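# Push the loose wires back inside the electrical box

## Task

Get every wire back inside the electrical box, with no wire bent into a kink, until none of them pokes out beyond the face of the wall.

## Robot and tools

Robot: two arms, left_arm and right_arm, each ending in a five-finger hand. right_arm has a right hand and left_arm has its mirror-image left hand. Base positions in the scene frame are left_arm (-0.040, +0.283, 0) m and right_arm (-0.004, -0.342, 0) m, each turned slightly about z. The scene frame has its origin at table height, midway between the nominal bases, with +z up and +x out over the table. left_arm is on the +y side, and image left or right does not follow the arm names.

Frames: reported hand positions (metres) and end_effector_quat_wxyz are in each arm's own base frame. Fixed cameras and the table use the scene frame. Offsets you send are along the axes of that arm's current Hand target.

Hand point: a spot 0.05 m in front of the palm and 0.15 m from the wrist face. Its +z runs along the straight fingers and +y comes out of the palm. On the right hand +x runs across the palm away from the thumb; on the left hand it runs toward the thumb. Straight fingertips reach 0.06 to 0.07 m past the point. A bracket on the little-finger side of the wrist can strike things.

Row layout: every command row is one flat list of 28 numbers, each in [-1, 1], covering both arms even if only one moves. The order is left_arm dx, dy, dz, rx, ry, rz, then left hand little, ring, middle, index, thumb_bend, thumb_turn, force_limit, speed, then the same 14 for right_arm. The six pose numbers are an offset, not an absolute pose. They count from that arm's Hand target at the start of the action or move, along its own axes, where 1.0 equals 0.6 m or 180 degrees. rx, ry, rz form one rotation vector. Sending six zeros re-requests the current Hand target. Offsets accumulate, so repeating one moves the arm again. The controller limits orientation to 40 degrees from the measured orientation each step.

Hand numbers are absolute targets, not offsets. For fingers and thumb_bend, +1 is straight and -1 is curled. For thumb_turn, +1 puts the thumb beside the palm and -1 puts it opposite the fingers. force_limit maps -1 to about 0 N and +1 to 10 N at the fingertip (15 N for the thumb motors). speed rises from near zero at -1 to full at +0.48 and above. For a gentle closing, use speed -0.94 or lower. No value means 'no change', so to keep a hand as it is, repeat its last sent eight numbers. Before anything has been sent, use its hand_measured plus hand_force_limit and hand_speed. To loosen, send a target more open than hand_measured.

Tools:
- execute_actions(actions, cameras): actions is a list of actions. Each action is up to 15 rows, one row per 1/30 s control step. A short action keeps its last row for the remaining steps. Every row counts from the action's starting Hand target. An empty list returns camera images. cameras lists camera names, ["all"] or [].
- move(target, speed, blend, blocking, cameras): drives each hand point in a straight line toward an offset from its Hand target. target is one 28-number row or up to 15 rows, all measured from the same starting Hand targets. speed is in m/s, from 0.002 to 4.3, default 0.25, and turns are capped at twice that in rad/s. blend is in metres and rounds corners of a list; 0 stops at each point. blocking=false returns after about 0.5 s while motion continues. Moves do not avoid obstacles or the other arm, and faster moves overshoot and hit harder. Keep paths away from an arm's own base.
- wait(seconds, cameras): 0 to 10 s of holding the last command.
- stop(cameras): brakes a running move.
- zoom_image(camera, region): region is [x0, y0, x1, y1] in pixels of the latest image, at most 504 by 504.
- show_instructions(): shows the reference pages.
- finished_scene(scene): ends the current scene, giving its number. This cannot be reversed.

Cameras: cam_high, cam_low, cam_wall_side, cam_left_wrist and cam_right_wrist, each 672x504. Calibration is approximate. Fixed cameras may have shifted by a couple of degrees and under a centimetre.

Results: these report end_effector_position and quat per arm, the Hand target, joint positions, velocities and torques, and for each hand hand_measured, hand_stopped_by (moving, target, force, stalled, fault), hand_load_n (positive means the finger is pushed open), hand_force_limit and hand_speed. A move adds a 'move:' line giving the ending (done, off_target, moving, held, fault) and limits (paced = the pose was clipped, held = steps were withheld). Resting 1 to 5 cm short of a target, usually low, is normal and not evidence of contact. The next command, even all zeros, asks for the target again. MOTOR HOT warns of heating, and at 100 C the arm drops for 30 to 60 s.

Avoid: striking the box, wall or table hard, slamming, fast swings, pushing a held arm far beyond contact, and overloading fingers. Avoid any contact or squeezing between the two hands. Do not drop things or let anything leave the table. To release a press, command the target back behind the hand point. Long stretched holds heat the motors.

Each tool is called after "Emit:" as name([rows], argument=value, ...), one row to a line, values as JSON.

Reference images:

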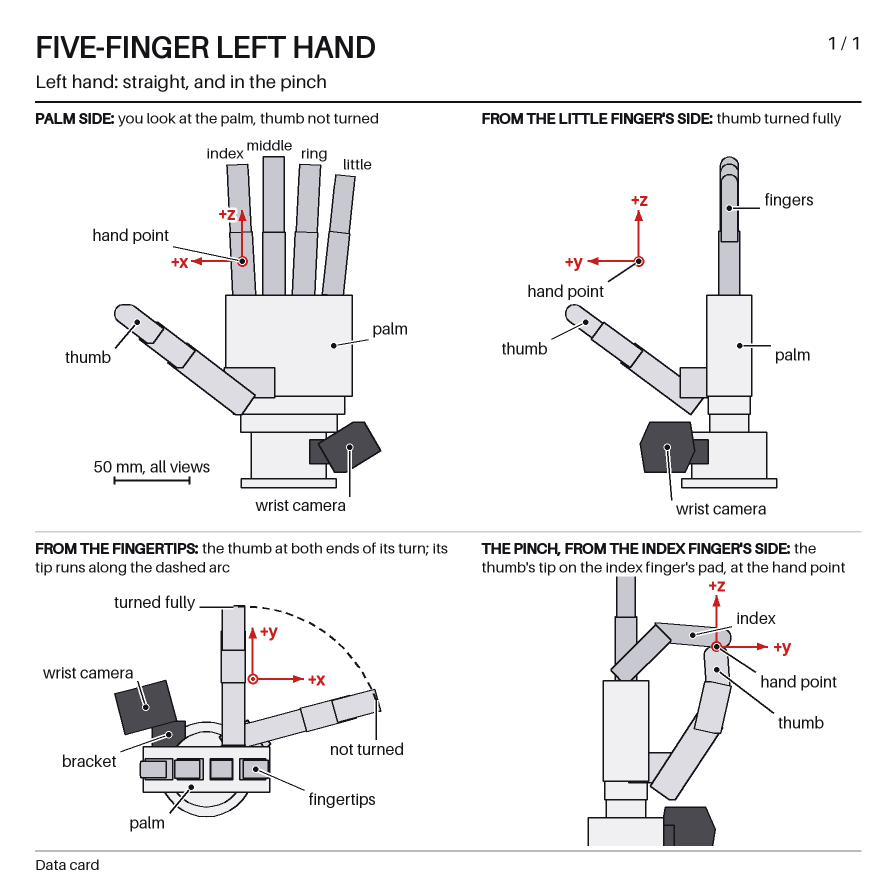

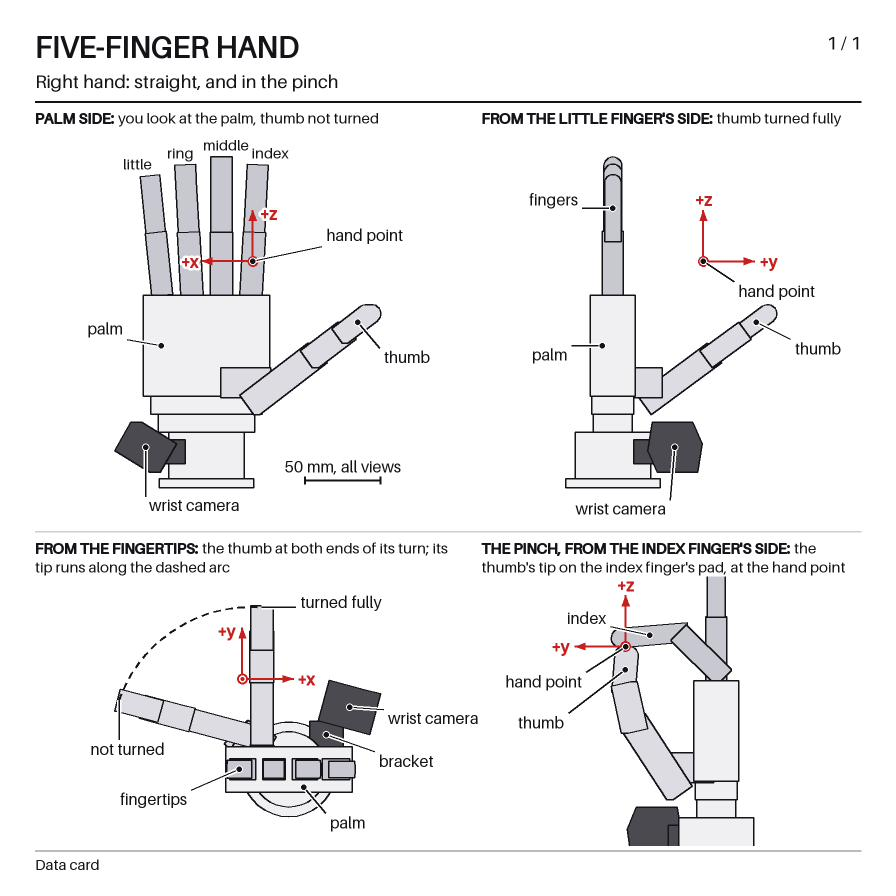

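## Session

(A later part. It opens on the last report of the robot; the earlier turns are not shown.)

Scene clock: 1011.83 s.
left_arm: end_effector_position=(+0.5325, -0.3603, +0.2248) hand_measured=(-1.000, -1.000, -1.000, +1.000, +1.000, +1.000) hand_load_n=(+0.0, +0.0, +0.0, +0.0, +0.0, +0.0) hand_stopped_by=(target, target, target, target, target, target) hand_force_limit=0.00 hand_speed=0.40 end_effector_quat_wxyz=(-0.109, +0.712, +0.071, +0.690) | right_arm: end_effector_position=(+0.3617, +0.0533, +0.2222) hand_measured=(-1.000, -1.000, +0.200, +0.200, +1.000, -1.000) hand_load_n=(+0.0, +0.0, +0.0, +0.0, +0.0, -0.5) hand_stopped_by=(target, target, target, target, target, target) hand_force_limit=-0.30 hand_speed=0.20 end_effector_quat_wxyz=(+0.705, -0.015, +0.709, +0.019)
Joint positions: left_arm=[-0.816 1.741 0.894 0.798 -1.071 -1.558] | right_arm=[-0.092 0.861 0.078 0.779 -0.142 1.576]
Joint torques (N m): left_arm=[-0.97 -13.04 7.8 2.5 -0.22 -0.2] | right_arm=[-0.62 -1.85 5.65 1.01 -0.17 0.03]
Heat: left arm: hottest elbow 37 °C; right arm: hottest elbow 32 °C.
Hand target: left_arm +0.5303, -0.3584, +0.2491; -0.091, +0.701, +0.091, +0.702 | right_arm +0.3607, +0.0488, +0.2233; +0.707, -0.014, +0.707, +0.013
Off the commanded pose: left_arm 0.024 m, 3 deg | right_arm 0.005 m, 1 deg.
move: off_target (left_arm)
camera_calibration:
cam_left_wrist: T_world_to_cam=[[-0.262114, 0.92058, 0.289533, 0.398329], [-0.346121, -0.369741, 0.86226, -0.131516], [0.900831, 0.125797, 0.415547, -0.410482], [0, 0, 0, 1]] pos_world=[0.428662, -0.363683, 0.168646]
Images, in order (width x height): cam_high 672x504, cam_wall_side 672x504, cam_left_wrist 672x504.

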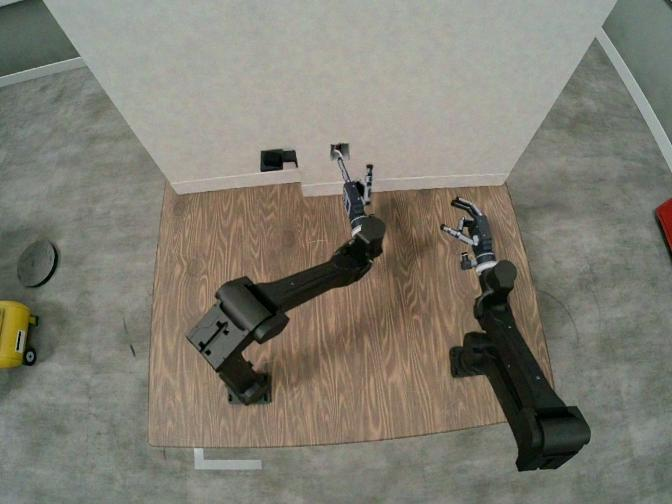

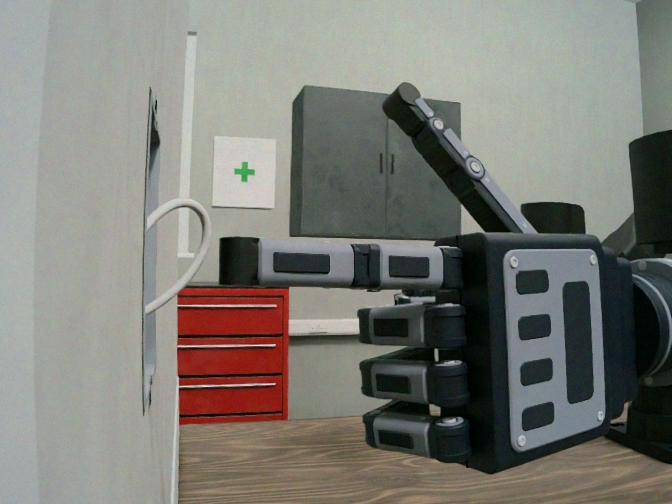

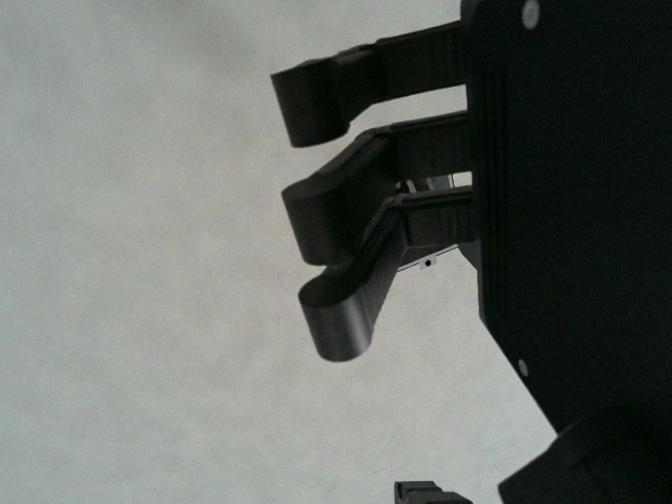

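Emit:
move([
  [0.008,-0.005,0.05,0,0,0,-1,-1,-1,1,1,1,0,0.4,0,0,0,0,0,0,-1,-1,0.2,0.2,1,-1,-0.3,0.2],
], speed=0.06, cameras=["cam_wall_side","cam_high"])

Emit:
zoom_image(camera="cam_high", region=[310, 130, 370, 180])

Emit:
zoom_image(camera="cam_wall_side", region=[100, 20, 340, 440])

Scene clock: 1018.40 s.
left_arm: end_effector_position=(+0.5498, -0.3427, +0.2244) hand_measured=(-1.000, -1.000, -1.000, +1.000, +1.000, +1.000) hand_load_n=(+0.0, +0.0, +0.0, +0.0, +0.0, +0.0) hand_stopped_by=(target, target, target, target, target, target) hand_force_limit=0.00 hand_speed=0.40 end_effector_quat_wxyz=(-0.109, +0.712, +0.073, +0.689) | right_arm: end_effector_position=(+0.3617, +0.0533, +0.2222) hand_measured=(-1.000, -1.000, +0.200, +0.200, +1.000, -1.000) hand_load_n=(+0.0, +0.0, +0.0, +0.0, +0.0, +0.0) hand_stopped_by=(target, target, target, target, target, target) hand_force_limit=-0.30 hand_speed=0.20 end_effector_quat_wxyz=(+0.705, -0.015, +0.709, +0.019)
Joint positions: left_arm=[-0.766 1.741 0.894 0.798 -1.024 -1.558] | right_arm=[-0.092 0.861 0.078 0.779 -0.142 1.576]
Joint torques (N m): left_arm=[-0.09 -12.22 11.02 1.52 0.14 -0.19] | right_arm=[-0.73 -1.85 5.64 1.01 -0.18 0.02]
Heat: left arm: hottest elbow 37 °C; right arm: hottest elbow 32 °C.
Hand target: left_arm +0.5586, -0.3478, +0.2540; -0.091, +0.701, +0.091, +0.702 | right_arm +0.3607, +0.0488, +0.2233; +0.707, -0.014, +0.707, +0.013
Off the commanded pose: left_arm 0.031 m, 3 deg | right_arm 0.005 m, 1 deg.
move: off_target (left_arm)
Images, in order (width x height): cam_high 672x504, cam_wall_side 672x504.

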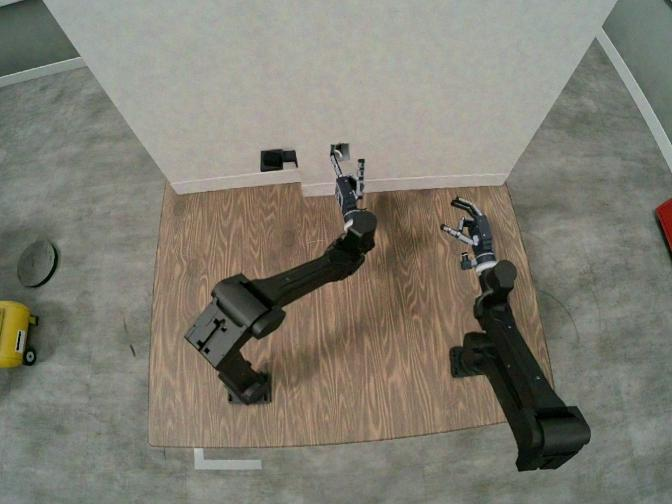

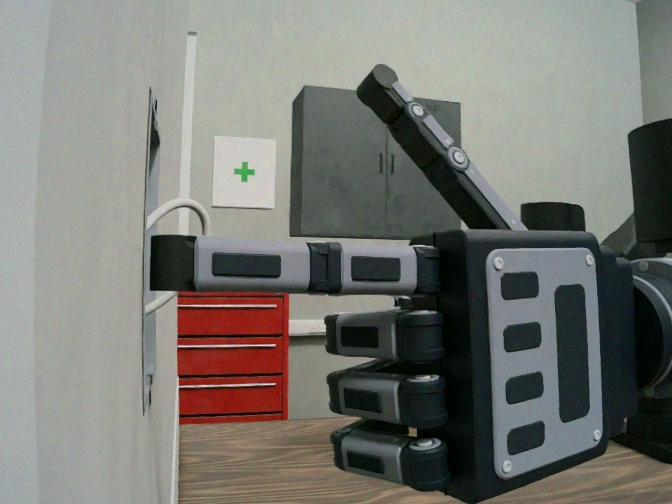

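Scaled by 8.400 from the camera's 672x504 image, which has a finer 960x720 frame.

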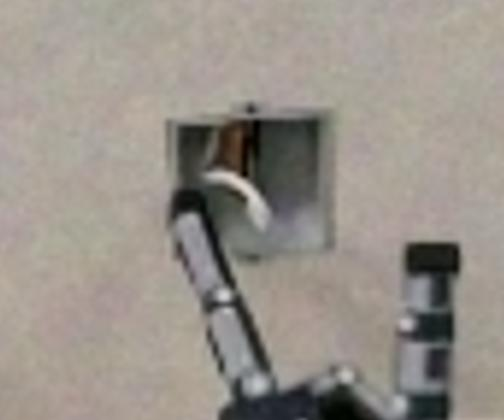

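Scaled by 1.200 from the camera's 672x504 image, which has a finer 960x720 frame.

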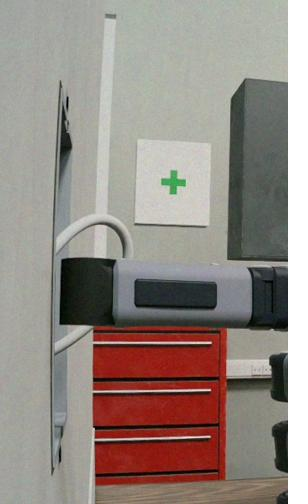

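Emit:
move([
  [0.0,0.0,-0.05,0,0,0,-1,-1,-1,1,1,1,0,0.4,0,0,0,0,0,0,-1,-1,0.2,0.2,1,-1,-0.3,0.2],
  [0.0,0.035,-0.055,0,0,0,-1,-1,-1,1,1,1,0,0.4,0,0,0,0,0,0,-1,-1,0.2,0.2,1,-1,-0.3,0.2],
], speed=0.08, cameras=["cam_wall_side","cam_high"])

Emit:
zoom_image(camera="cam_high", region=[310, 130, 370, 180])

Emit:
zoom_image(camera="cam_wall_side", region=[100, 20, 340, 440])

Scene clock: 1027.13 s.
left_arm: end_effector_position=(+0.5253, -0.3647, +0.2372) hand_measured=(-1.000, -1.000, -1.000, +1.000, +1.000, +1.000) hand_load_n=(+0.0, +0.0, +0.0, +0.0, +0.0, +0.0) hand_stopped_by=(target, target, target, target, target, target) hand_force_limit=0.00 hand_speed=0.40 end_effector_quat_wxyz=(-0.104, +0.707, +0.079, +0.695) | right_arm: end_effector_position=(+0.3617, +0.0533, +0.2222) hand_measured=(-1.000, -1.000, +0.200, +0.200, +1.000, -1.000) hand_load_n=(+0.0, +0.0, +0.0, +0.0, +0.0, -0.5) hand_stopped_by=(target, target, target, target, target, target) hand_force_limit=-0.30 hand_speed=0.20 end_effector_quat_wxyz=(+0.705, -0.015, +0.709, +0.019)
Joint positions: left_arm=[-0.835 1.723 0.897 0.798 -1.095 -1.559] | right_arm=[-0.092 0.861 0.078 0.779 -0.142 1.576]
Joint torques (N m): left_arm=[-1.08 -10.34 11.51 1.36 -0.2 -0.18] | right_arm=[-0.73 -1.79 5.64 1.02 -0.17 0.02]
Heat: left arm: hottest elbow 38 °C; right arm: hottest elbow 32 °C.
Hand target: left_arm +0.5320, -0.3765, +0.2539; -0.092, +0.701, +0.091, +0.702 | right_arm +0.3607, +0.0488, +0.2233; +0.707, -0.014, +0.707, +0.013
Off the commanded pose: left_arm 0.022 m, 2 deg | right_arm 0.005 m, 1 deg.
move: off_target (left_arm)
Images, in order (width x height): cam_high 672x504, cam_wall_side 672x504.

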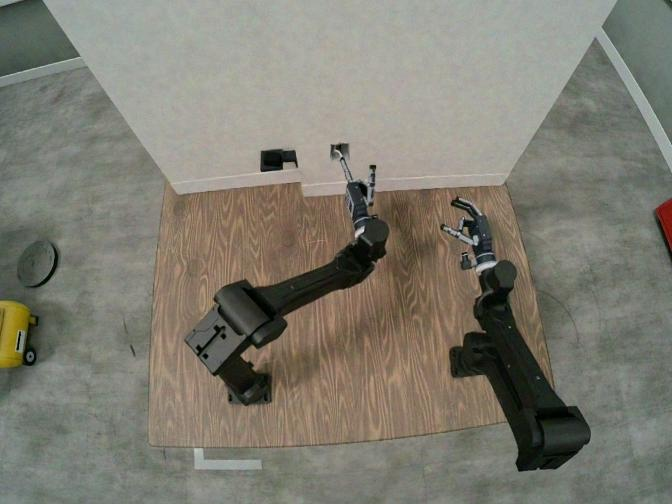

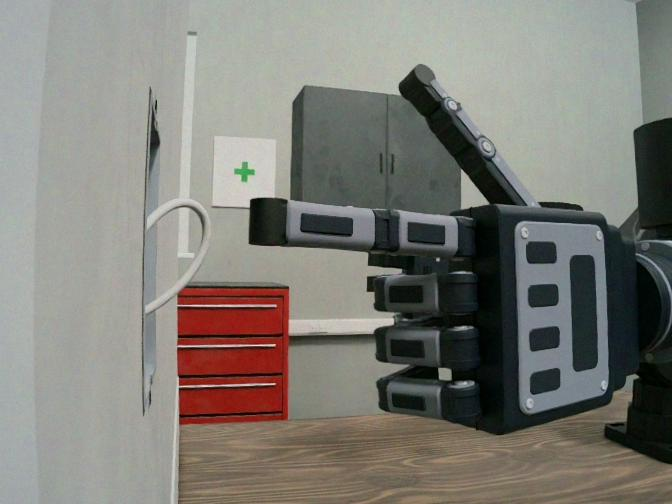

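Scaled by 8.400 from the camera's 672x504 image, which has a finer 960x720 frame.

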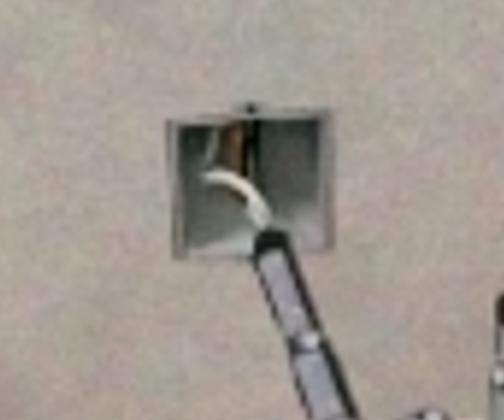

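Scaled by 1.200 from the camera's 672x504 image, which has a finer 960x720 frame.

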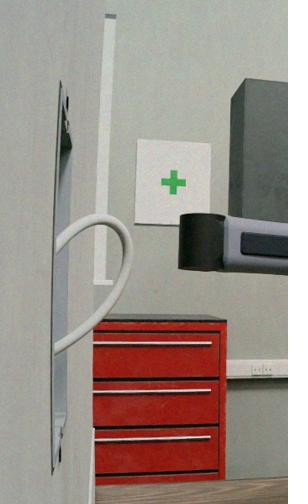

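Emit:
move([
  [-0.01,-0.015,0.0315,0,0,0,-1,-1,-1,1,1,1,0,0.4,0,0,0,0,0,0,-1,-1,0.2,0.2,1,-1,-0.3,0.2],
], speed=0.06, cameras=["cam_wall_side","cam_high"])

Emit:
zoom_image(camera="cam_high", region=[310, 130, 370, 180])

Emit:
zoom_image(camera="cam_wall_side", region=[100, 20, 340, 440])

Scene clock: 1035.00 s.
left_arm: end_effector_position=(+0.5371, -0.3558, +0.2301) hand_measured=(-1.000, -1.000, -1.000, +1.000, +1.000, +1.000) hand_load_n=(+0.0, +0.0, +0.0, -0.5, +0.0, +0.0) hand_stopped_by=(target, target, target, target, target, target) hand_force_limit=0.00 hand_speed=0.40 end_effector_quat_wxyz=(-0.106, +0.710, +0.075, +0.692) | right_arm: end_effector_position=(+0.3617, +0.0533, +0.2222) hand_measured=(-1.000, -1.000, +0.200, +0.200, +1.000, -1.000) hand_load_n=(+0.0, +0.0, +0.0, +0.0, -0.5, -0.5) hand_stopped_by=(target, target, target, target, target, target) hand_force_limit=-0.30 hand_speed=0.20 end_effector_quat_wxyz=(+0.705, -0.015, +0.709, +0.019)
Joint positions: left_arm=[-0.803 1.735 0.897 0.798 -1.061 -1.559] | right_arm=[-0.092 0.861 0.078 0.779 -0.142 1.576]
Joint torques (N m): left_arm=[-0.15 -10.29 11.34 2.03 0.14 -0.18] | right_arm=[-0.73 -1.79 5.63 0.99 -0.18 0.02]
Heat: left arm: hottest elbow 37 °C; right arm: hottest elbow 32 °C.
Hand target: left_arm +0.5480, -0.3630, +0.2480; -0.091, +0.701, +0.091, +0.702 | right_arm +0.3607, +0.0488, +0.2233; +0.707, -0.014, +0.707, +0.013
Off the commanded pose: left_arm 0.022 m, 3 deg | right_arm 0.005 m, 1 deg.
move: off_target (left_arm)
Images, in order (width x height): cam_high 672x504, cam_wall_side 672x504.

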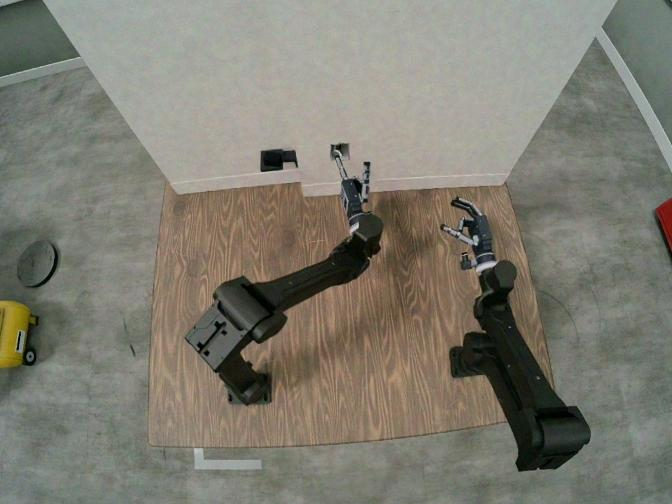

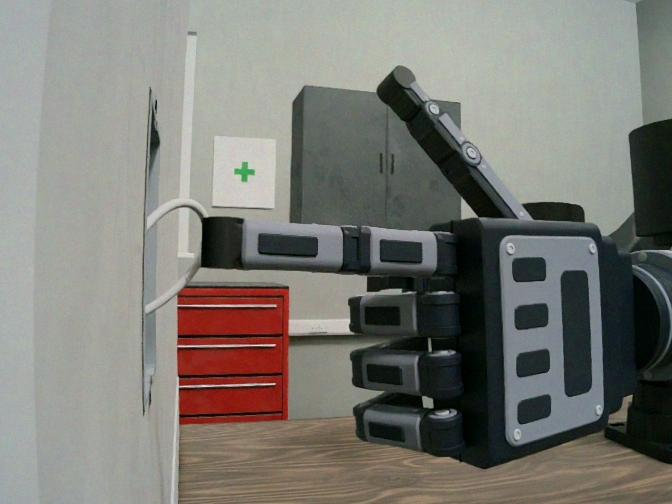

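Scaled by 8.400 from the camera's 672x504 image, which has a finer 960x720 frame.

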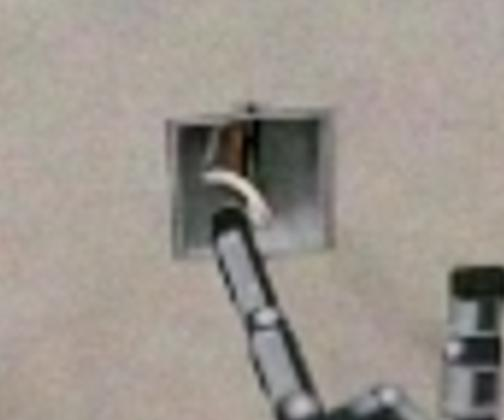

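Scaled by 1.200 from the camera's 672x504 image, which has a finer 960x720 frame.

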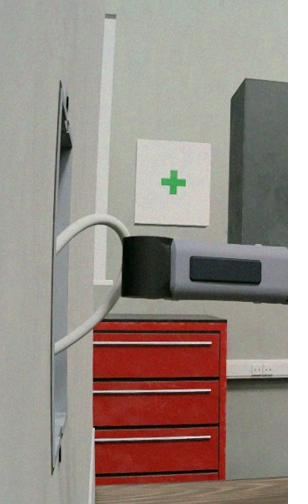

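Emit:
move([
  [0.0,0.014,-0.008,0,0,0,-1,-1,-1,1,1,1,0,0.4,0,0,0,0,0,0,-1,-1,0.2,0.2,1,-1,-0.3,0.2],
  [0.004,0.025,0.045,0,0,0,-1,-1,-1,1,1,1,0,0.4,0,0,0,0,0,0,-1,-1,0.2,0.2,1,-1,-0.3,0.2],
], speed=0.06, cameras=["cam_wall_side","cam_high"])

Emit:
zoom_image(camera="cam_high", region=[310, 130, 370, 180])

Emit:
zoom_image(camera="cam_wall_side", region=[100, 20, 340, 440])

Scene clock: 1041.40 s.
left_arm: end_effector_position=(+0.5636, -0.3627, +0.2293) hand_measured=(-1.000, -1.000, -1.000, +1.000, +1.000, +1.000) hand_load_n=(+0.0, +0.0, +0.0, +0.0, +0.0, +0.0) hand_stopped_by=(target, target, target, target, target, target) hand_force_limit=0.00 hand_speed=0.40 end_effector_quat_wxyz=(-0.105, +0.710, +0.076, +0.692) | right_arm: end_effector_position=(+0.3617, +0.0533, +0.2222) hand_measured=(-1.000, -1.000, +0.200, +0.200, +1.000, -1.000) hand_load_n=(+0.0, +0.0, +0.0, +0.0, +0.0, -0.5) hand_stopped_by=(target, target, target, target, target, target) hand_force_limit=-0.30 hand_speed=0.20 end_effector_quat_wxyz=(+0.705, -0.015, +0.709, +0.019)
Joint positions: left_arm=[-0.775 1.784 0.967 0.779 -1.033 -1.559] | right_arm=[-0.092 0.861 0.078 0.779 -0.142 1.576]
Joint torques (N m): left_arm=[0.15 -11.28 12.41 1.43 0.28 -0.17] | right_arm=[-0.67 -1.79 5.65 1.01 -0.18 0.02]
Heat: left arm: hottest elbow 37 °C; right arm: hottest elbow 32 °C.
Hand target: left_arm +0.5780, -0.3706, +0.2503; -0.091, +0.701, +0.091, +0.702 | right_arm +0.3607, +0.0488, +0.2233; +0.707, -0.014, +0.707, +0.013
Off the commanded pose: left_arm 0.027 m, 3 deg | right_arm 0.005 m, 1 deg.
move: off_target (left_arm)
Images, in order (width x height): cam_high 672x504, cam_wall_side 672x504.

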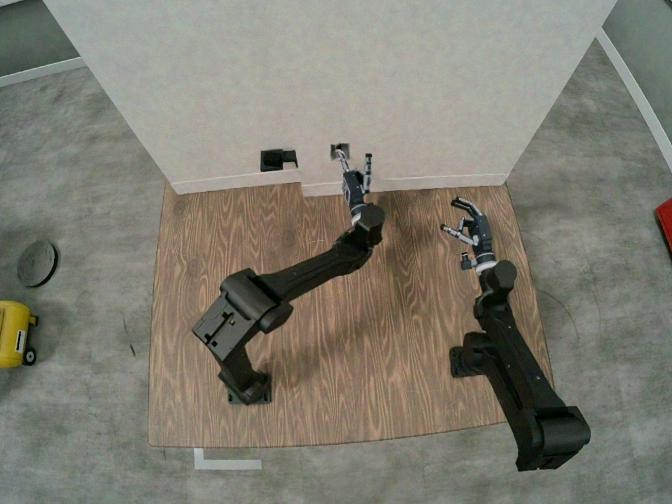

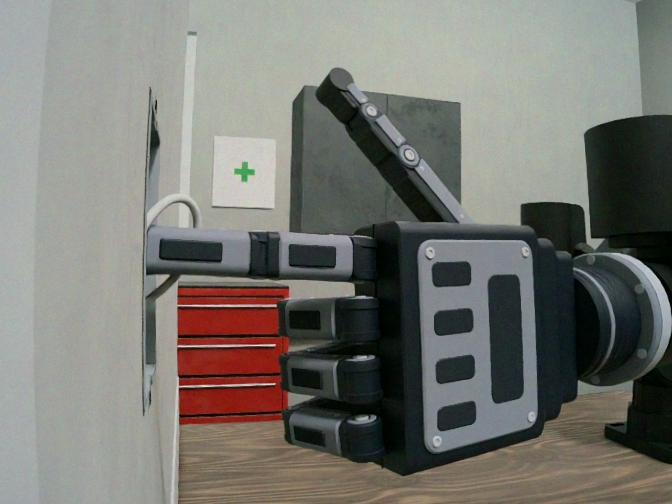

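Scaled by 8.400 from the camera's 672x504 image, which has a finer 960x720 frame.

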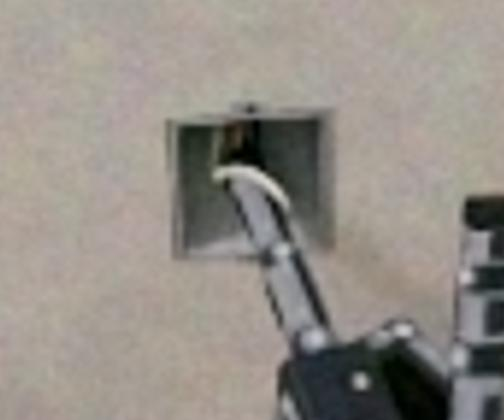

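Scaled by 1.200 from the camera's 672x504 image, which has a finer 960x720 frame.

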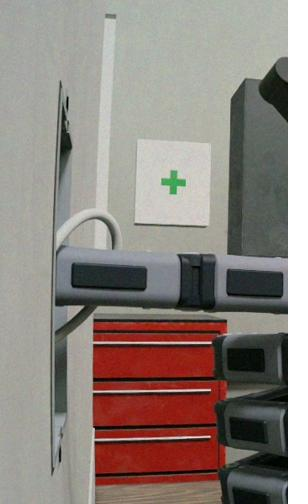

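Emit:
move([
  [0.0,0.020,0.0,0,0,0,-1,-1,-1,1,1,1,0,0.4,0,0,0,0,0,0,-1,-1,0.2,0.2,1,-1,-0.3,0.2],
  [0.0,0.012,-0.08,0,0,0,-1,-1,-1,1,1,1,0,0.4,0,0,0,0,0,0,-1,-1,0.2,0.2,1,-1,-0.3,0.2],
], speed=0.08, cameras=["cam_wall_side","cam_high"])

Emit:
zoom_image(camera="cam_high", region=[310, 130, 370, 180])

Emit:
zoom_image(camera="cam_wall_side", region=[100, 20, 340, 440])

Scene clock: 1048.70 s.
left_arm: end_effector_position=(+0.5365, -0.3891, +0.2243) hand_measured=(-1.000, -1.000, -1.000, +1.000, +1.000, +1.000) hand_load_n=(+0.0, +0.0, +0.0, +0.0, +0.0, +0.0) hand_stopped_by=(target, target, target, target, target, target) hand_force_limit=0.00 hand_speed=0.40 end_effector_quat_wxyz=(-0.110, +0.712, +0.074, +0.690) | right_arm: end_effector_position=(+0.3617, +0.0533, +0.2222) hand_measured=(-1.000, -1.000, +0.200, +0.200, +1.000, -1.000) hand_load_n=(+0.0, +0.0, +0.0, +0.0, +0.0, +0.0) hand_stopped_by=(target, target, target, target, target, target) hand_force_limit=-0.30 hand_speed=0.20 end_effector_quat_wxyz=(+0.705, -0.015, +0.709, +0.019)
Joint positions: left_arm=[-0.851 1.79 0.968 0.769 -1.112 -1.563] | right_arm=[-0.092 0.861 0.078 0.779 -0.142 1.576]
Joint torques (N m): left_arm=[-1.08 -13.92 8.13 2.51 -0.13 -0.14] | right_arm=[-0.73 -1.85 5.63 0.99 -0.17 0.03]
Heat: left arm: hottest elbow 38 °C; right arm: hottest elbow 32 °C.
Hand target: left_arm +0.5334, -0.3897, +0.2505; -0.091, +0.701, +0.091, +0.702 | right_arm +0.3607, +0.0488, +0.2233; +0.707, -0.014, +0.707, +0.013
Off the commanded pose: left_arm 0.026 m, 3 deg | right_arm 0.005 m, 1 deg.
move: off_target (left_arm)
Images, in order (width x height): cam_high 672x504, cam_wall_side 672x504.

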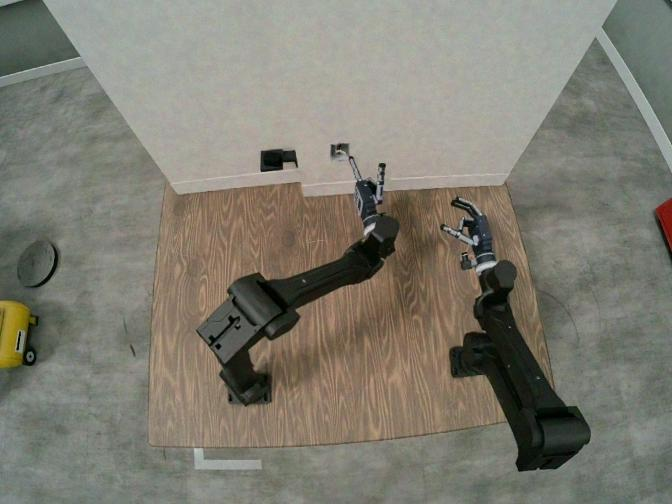

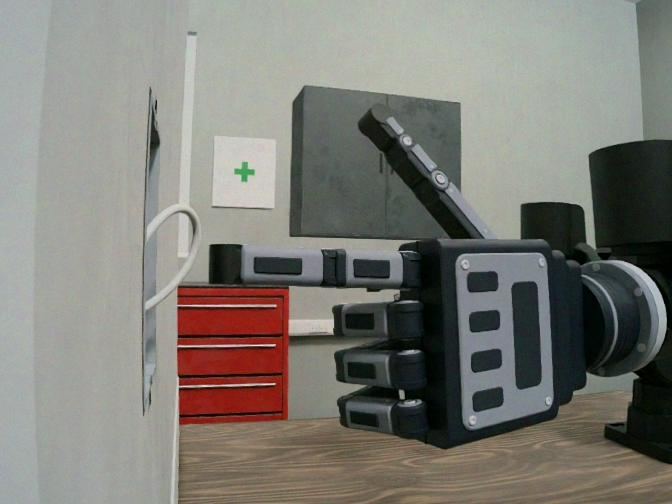

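Scaled by 8.400 from the camera's 672x504 image, which has a finer 960x720 frame.

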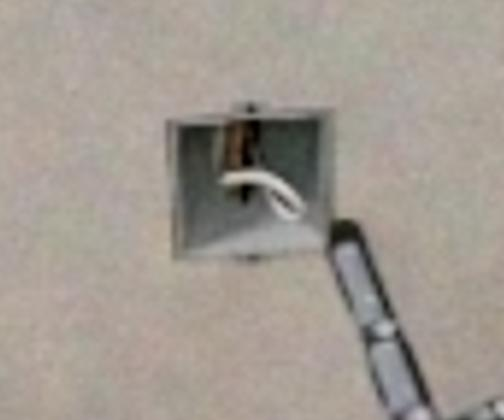

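Scaled by 1.200 from the camera's 672x504 image, which has a finer 960x720 frame.

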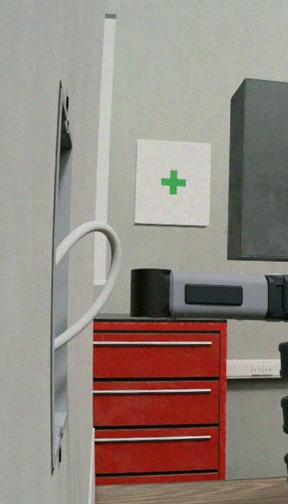

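Emit:
move([
  [0.0,0.0,-0.1167,0,0,0,-1,-1,-1,1,1,1,0,0.4,0,0,0,0,0,0,-1,-1,0.2,0.2,1,-1,-0.3,0.2],
  [0.033,-0.130,-0.0997,-0.0584,0.0584,0.4975,-1,-1,-0.1,-0.1,1,1,0,0.4,0,0,0,0,0,0,-1,-1,0.2,0.2,1,-1,-0.3,0.2],
  [-0.004,-0.1447,0.0336,-0.0584,0.0584,0.4975,-1,-1,-0.1,-0.1,1,1,0,0.4,0,0,0,0,0,0,-1,-1,0.2,0.2,1,-1,-0.3,0.2],
  [-0.004,-0.1253,0.1055,-0.0584,0.0584,0.4975,-1,-1,-0.1,-0.1,1,1,0,0.4,0,0,0,0,0,0,-1,-1,0.2,0.2,1,-1,-0.3,0.2],
], speed=[0.3,0.3,0.2,0.08], cameras=["cam_wall_side","cam_high","cam_left_wrist"])

Emit:
zoom_image(camera="cam_high", region=[310, 130, 370, 180])

Emit:
zoom_image(camera="cam_wall_side", region=[100, 20, 340, 440])

Scene clock: 1063.57 s.
left_arm: end_effector_position=(+0.5581, -0.2932, +0.2215) hand_measured=(-1.000, -1.000, -0.100, -0.100, +1.000, +1.000) hand_load_n=(+0.0, +0.0, +0.0, +0.0, +0.0, +0.0) hand_stopped_by=(target, target, target, target, target, target) hand_force_limit=0.00 hand_speed=0.40 end_effector_quat_wxyz=(+0.502, -0.509, +0.512, -0.476) | right_arm: end_effector_position=(+0.3617, +0.0533, +0.2222) hand_measured=(-1.000, -1.000, +0.200, +0.200, +1.000, -1.000) hand_load_n=(+0.0, +0.0, +0.0, +0.0, +0.0, +0.0) hand_stopped_by=(target, target, target, target, target, target) hand_force_limit=-0.30 hand_speed=0.20 end_effector_quat_wxyz=(+0.705, -0.015, +0.709, +0.019)
Joint positions: left_arm=[-0.632 1.509 0.902 0.553 -0.654 -0.004] | right_arm=[-0.092 0.861 0.078 0.779 -0.142 1.576]
Joint torques (N m): left_arm=[0.03 -8.64 13.86 2.39 0.15 0.01] | right_arm=[-0.67 -1.85 5.65 1.01 -0.17 0.02]
Heat: left arm: hottest elbow 37 °C; right arm: hottest elbow 32 °C.
Hand target: left_arm +0.5754, -0.3010, +0.2481; +0.507, -0.506, +0.494, -0.494 | right_arm +0.3607, +0.0488, +0.2233; +0.707, -0.014, +0.707, +0.013
Off the commanded pose: left_arm 0.033 m, 3 deg | right_arm 0.005 m, 1 deg.
move: off_target (left_arm); target 2's new numbers were sent with left_arm's hand 0.033 m and 3 deg from that target
camera_calibration:
cam_left_wrist: T_world_to_cam=[[0.0197105, -0.261935, 0.964884, -0.309366], [-0.438969, -0.869346, -0.227032, 0.0514528], [0.898286, -0.419079, -0.132116, -0.4776], [0, 0, 0, 1]] pos_world=[0.457705, -0.236455, 0.247085]
Images, in order (width x height): cam_high 672x504, cam_wall_side 672x504, cam_left_wrist 672x504.

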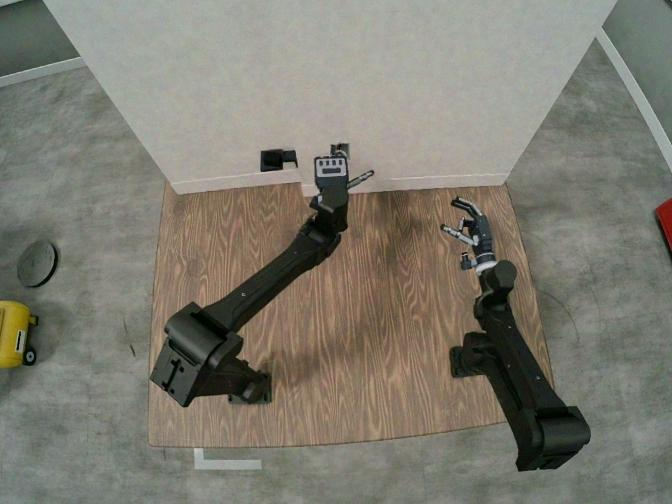

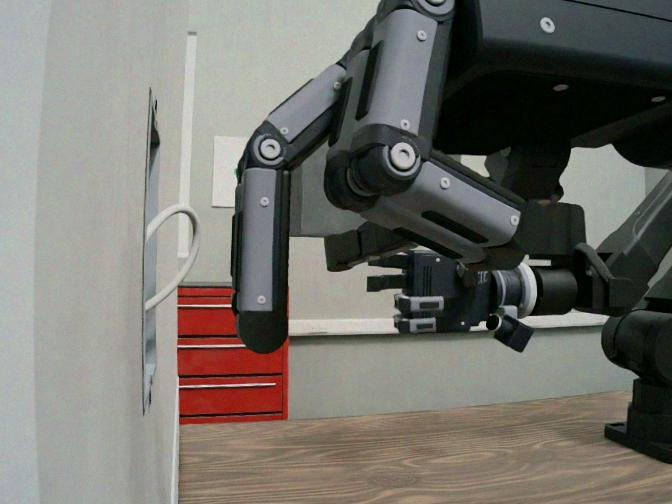

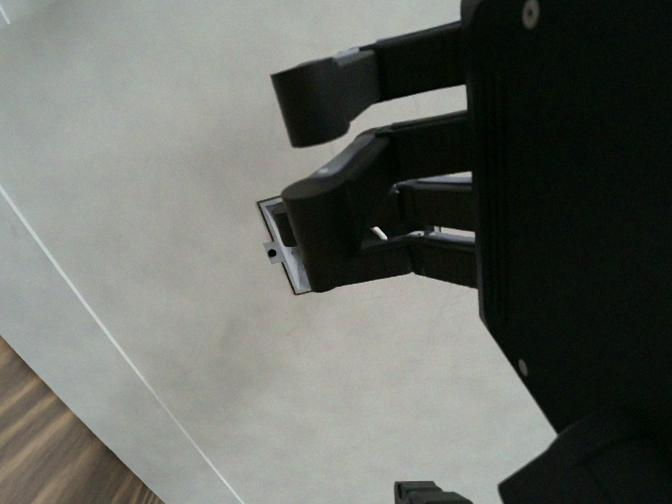

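Scaled by 8.400 from the camera's 672x504 image, which has a finer 960x720 frame.

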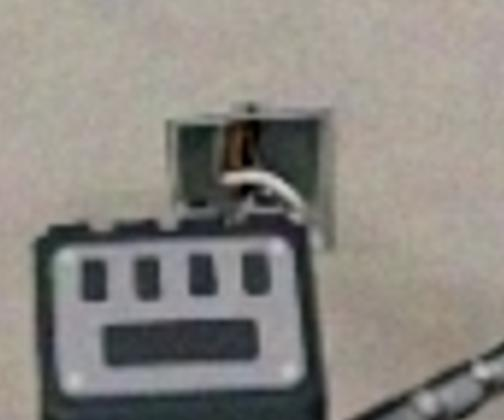

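Scaled by 1.200 from the camera's 672x504 image, which has a finer 960x720 frame.

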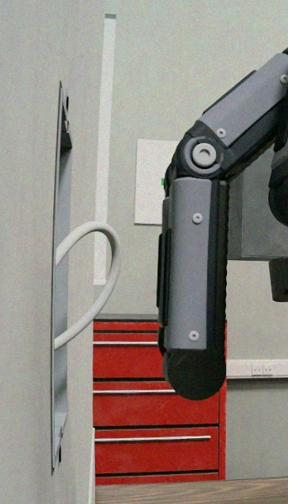

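Emit:
move([
  [0.012,-0.003,0.02,0,0,0,-1,-1,-0.1,-0.1,1,1,0,0.4,0,0,0,0,0,0,-1,-1,0.2,0.2,1,-1,-0.3,0.2],
  [0.006,-0.0,0.06,0,0,0,-1,-1,-0.1,-0.1,1,1,0,0.4,0,0,0,0,0,0,-1,-1,0.2,0.2,1,-1,-0.3,0.2],
], speed=0.05, cameras=["cam_wall_side","cam_high"])

Emit:
zoom_image(camera="cam_high", region=[310, 130, 370, 180])

Emit:
zoom_image(camera="cam_wall_side", region=[100, 20, 340, 440])

Scene clock: 1070.00 s.
left_arm: end_effector_position=(+0.5809, -0.3101, +0.2252) hand_measured=(-1.000, -1.000, -0.100, -0.100, +1.000, +1.000) hand_load_n=(+0.0, +0.0, +0.0, -5.0, +0.0, -0.5) hand_stopped_by=(target, target, target, target, target, target) hand_force_limit=0.00 hand_speed=0.40 end_effector_quat_wxyz=(+0.494, -0.501, +0.515, -0.489) | right_arm: end_effector_position=(+0.3617, +0.0533, +0.2222) hand_measured=(-1.000, -1.000, +0.200, +0.200, +1.000, -1.000) hand_load_n=(+0.0, +0.0, +0.0, +0.0, +0.0, -0.5) hand_stopped_by=(target, target, target, target, target, target) hand_force_limit=-0.30 hand_speed=0.20 end_effector_quat_wxyz=(+0.705, -0.015, +0.709, +0.019)
Joint positions: left_arm=[-0.621 1.566 0.972 0.553 -0.613 -0.004] | right_arm=[-0.092 0.861 0.078 0.779 -0.142 1.576]
Joint torques (N m): left_arm=[2.55 -8.47 15.21 1.85 0 0.01] | right_arm=[-0.73 -1.9 5.61 0.99 -0.18 0.03]
Heat: left arm: hottest elbow 37 °C; right arm: hottest elbow 32 °C.
Hand target: left_arm +0.6115, -0.3035, +0.2480; +0.507, -0.506, +0.494, -0.494 | right_arm +0.3607, +0.0488, +0.2233; +0.707, -0.014, +0.707, +0.013
Off the commanded pose: left_arm 0.039 m, 3 deg | right_arm 0.005 m, 1 deg.
move: off_target (left_arm)
Images, in order (width x height): cam_high 672x504, cam_wall_side 672x504.

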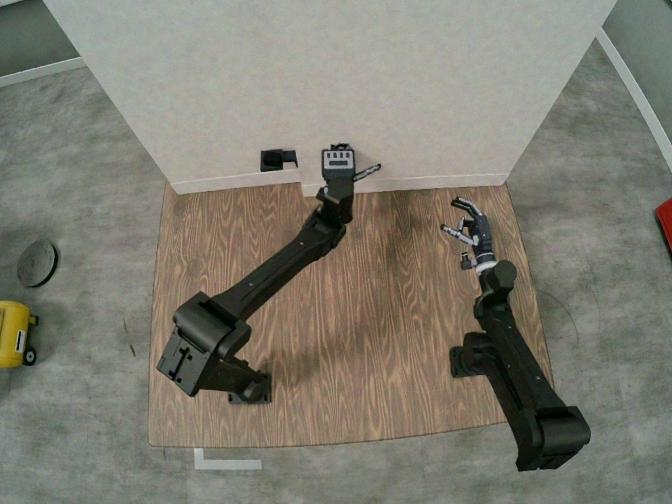

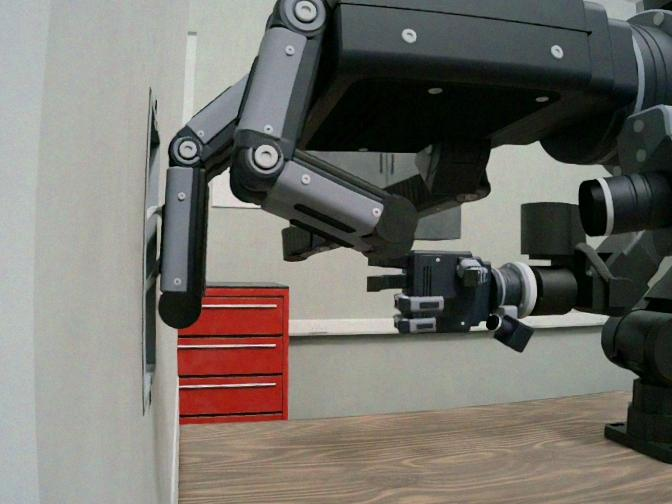

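Scaled by 8.400 from the camera's 672x504 image, which has a finer 960x720 frame.

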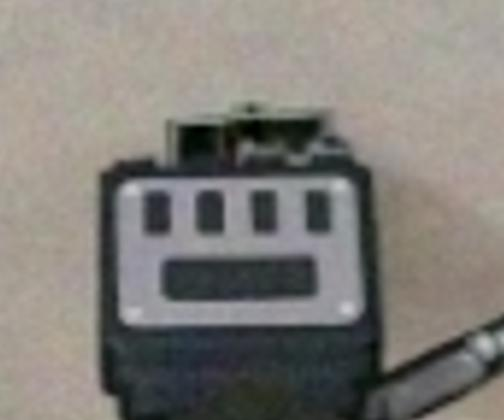

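Scaled by 1.200 from the camera's 672x504 image, which has a finer 960x720 frame.

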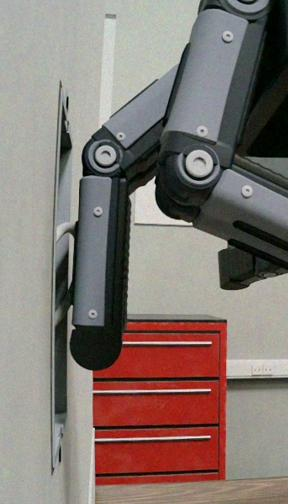

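Emit:
move([
  [0.0,0.0,-0.035,0,0,0,-1,-1,-0.1,-0.1,1,1,0,0.4,0,0,0,0,0,0,-1,-1,0.2,0.2,1,-1,-0.3,0.2],
  [-0.022,0.0,-0.03,0,0,0,-1,-1,-0.1,-0.1,1,1,0,0.4,0,0,0,0,0,0,-1,-1,0.2,0.2,1,-1,-0.3,0.2],
  [-0.022,0.0,0.01,0,0,0,-1,-1,-0.1,-0.1,1,1,0,0.4,0,0,0,0,0,0,-1,-1,0.2,0.2,1,-1,-0.3,0.2],
], speed=0.05, cameras=["cam_wall_side","cam_high"])

Emit:
zoom_image(camera="cam_high", region=[310, 130, 370, 180])

Emit:
zoom_image(camera="cam_wall_side", region=[100, 20, 340, 440])

Scene clock: 1076.43 s.
left_arm: end_effector_position=(+0.5829, -0.3087, +0.2255) hand_measured=(-1.000, -1.000, -0.100, -0.100, +1.000, +1.000) hand_load_n=(+0.0, +0.0, +0.0, -8.0, +0.0, +0.0) hand_stopped_by=(target, target, target, target, target, target) hand_force_limit=0.00 hand_speed=0.40 end_effector_quat_wxyz=(+0.489, -0.496, +0.520, -0.494) | right_arm: end_effector_position=(+0.3617, +0.0533, +0.2222) hand_measured=(-1.000, -1.000, +0.200, +0.200, +1.000, -1.000) hand_load_n=(+0.0, +0.0, +0.0, +0.0, +0.0, -0.5) hand_stopped_by=(target, target, target, target, target, target) hand_force_limit=-0.30 hand_speed=0.20 end_effector_quat_wxyz=(+0.705, -0.015, +0.709, +0.019)
Joint positions: left_arm=[-0.608 1.564 0.97 0.553 -0.579 -0.004] | right_arm=[-0.092 0.861 0.078 0.779 -0.142 1.576]
Joint torques (N m): left_arm=[3.84 -8.82 14.68 1.92 -0.23 0.01] | right_arm=[-0.56 -1.85 5.65 1.01 -0.17 0.02]
Heat: left arm: hottest elbow 39 °C; right arm: hottest elbow 32 °C.
Hand target: left_arm +0.6171, -0.2902, +0.2482; +0.507, -0.506, +0.494, -0.494 | right_arm +0.3607, +0.0488, +0.2233; +0.707, -0.014, +0.707, +0.013
Off the commanded pose: left_arm 0.045 m, 4 deg | right_arm 0.005 m, 1 deg.
move: off_target (left_arm)
Images, in order (width x height): cam_high 672x504, cam_wall_side 672x504.

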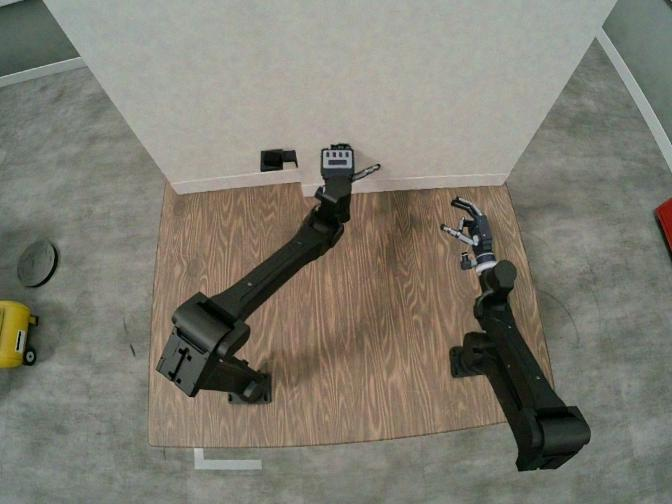

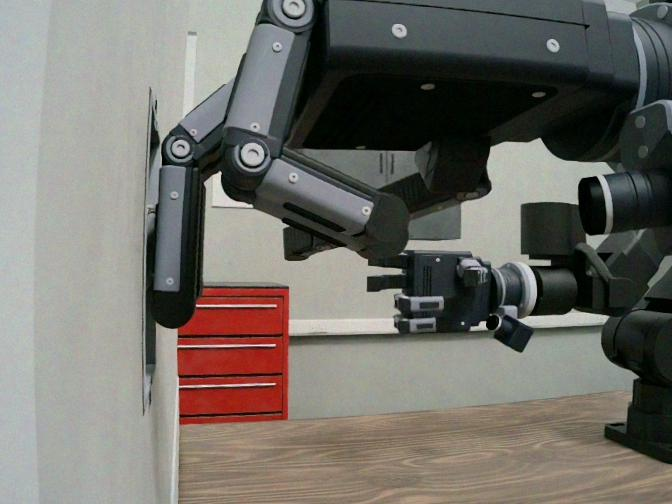

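Scaled by 8.400 from the camera's 672x504 image, which has a finer 960x720 frame.

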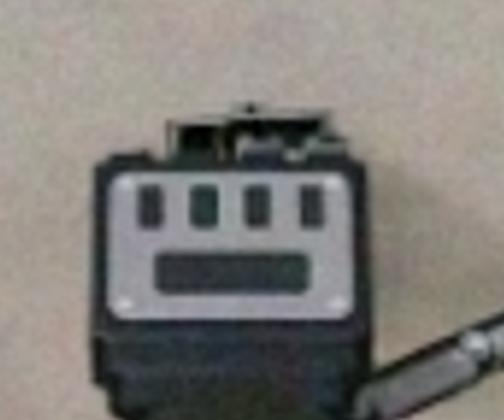

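Scaled by 1.200 from the camera's 672x504 image, which has a finer 960x720 frame.

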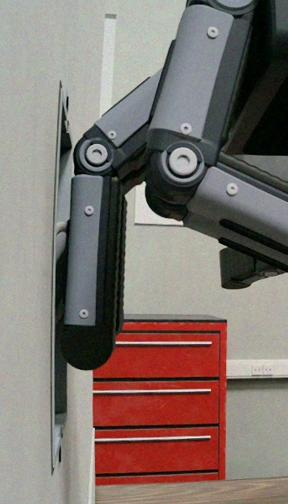

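Emit:
move([
  [0.0,0.0,-0.09,0,0,0,-1,-1,-0.1,-0.1,1,1,0,0.4,0,0,0,0,0,0,-1,-1,0.2,0.2,1,-1,-0.3,0.2],
  [-0.006,0.0,-0.06,0,0,0,-1,-1,-0.1,-0.1,1,1,0,0.4,0,0,0,0,0,0,-1,-1,0.2,0.2,1,-1,-0.3,0.2],
], speed=0.06, cameras=["cam_wall_side","cam_high"])

Emit:
zoom_image(camera="cam_high", region=[310, 130, 370, 180])

Emit:
zoom_image(camera="cam_wall_side", region=[100, 20, 340, 440])

Scene clock: 1081.73 s.
left_arm: end_effector_position=(+0.5684, -0.2851, +0.2262) hand_measured=(-1.000, -1.000, -0.100, -0.100, +1.000, +1.000) hand_load_n=(+0.0, +0.0, +0.0, +0.0, +0.0, -0.5) hand_stopped_by=(target, target, target, target, target, target) hand_force_limit=0.00 hand_speed=0.40 end_effector_quat_wxyz=(+0.501, -0.509, +0.509, -0.480) | right_arm: end_effector_position=(+0.3617, +0.0533, +0.2222) hand_measured=(-1.000, -1.000, +0.200, +0.200, +1.000, -1.000) hand_load_n=(+0.0, +0.0, +0.0, +0.0, +0.0, +0.0) hand_stopped_by=(target, target, target, target, target, target) hand_force_limit=-0.30 hand_speed=0.20 end_effector_quat_wxyz=(+0.705, -0.015, +0.709, +0.019)
Joint positions: left_arm=[-0.603 1.511 0.913 0.553 -0.624 -0.004] | right_arm=[-0.092 0.861 0.078 0.779 -0.142 1.576]
Joint torques (N m): left_arm=[0.21 -9.29 12.41 2.44 0.16 0] | right_arm=[-0.67 -1.79 5.61 0.99 -0.17 0.02]
Heat: left arm: hottest elbow 38 °C; right arm: hottest elbow 32 °C.
Hand target: left_arm +0.5811, -0.2875, +0.2482; +0.507, -0.506, +0.494, -0.494 | right_arm +0.3607, +0.0488, +0.2233; +0.707, -0.014, +0.707, +0.013
Off the commanded pose: left_arm 0.025 m, 2 deg | right_arm 0.005 m, 1 deg.
move: off_target (left_arm)
Images, in order (width x height): cam_high 672x504, cam_wall_side 672x504.

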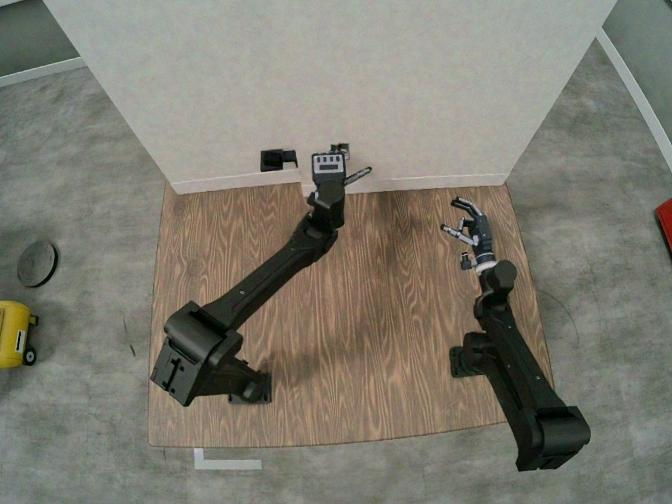

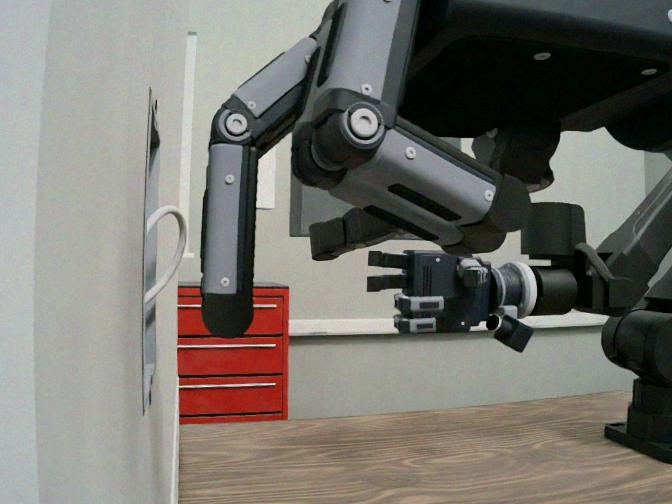

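Scaled by 8.400 from the camera's 672x504 image, which has a finer 960x720 frame.

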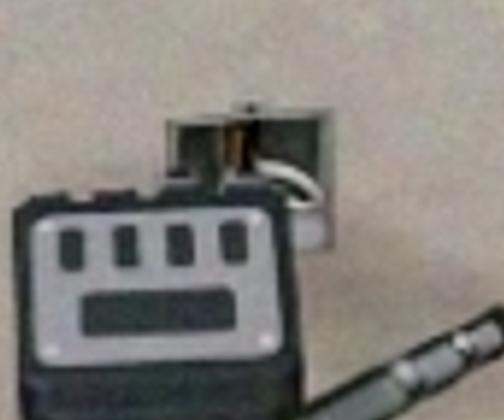

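Scaled by 1.200 from the camera's 672x504 image, which has a finer 960x720 frame.

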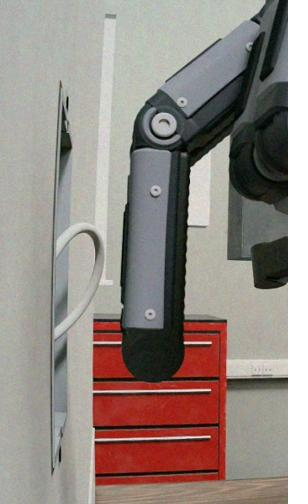

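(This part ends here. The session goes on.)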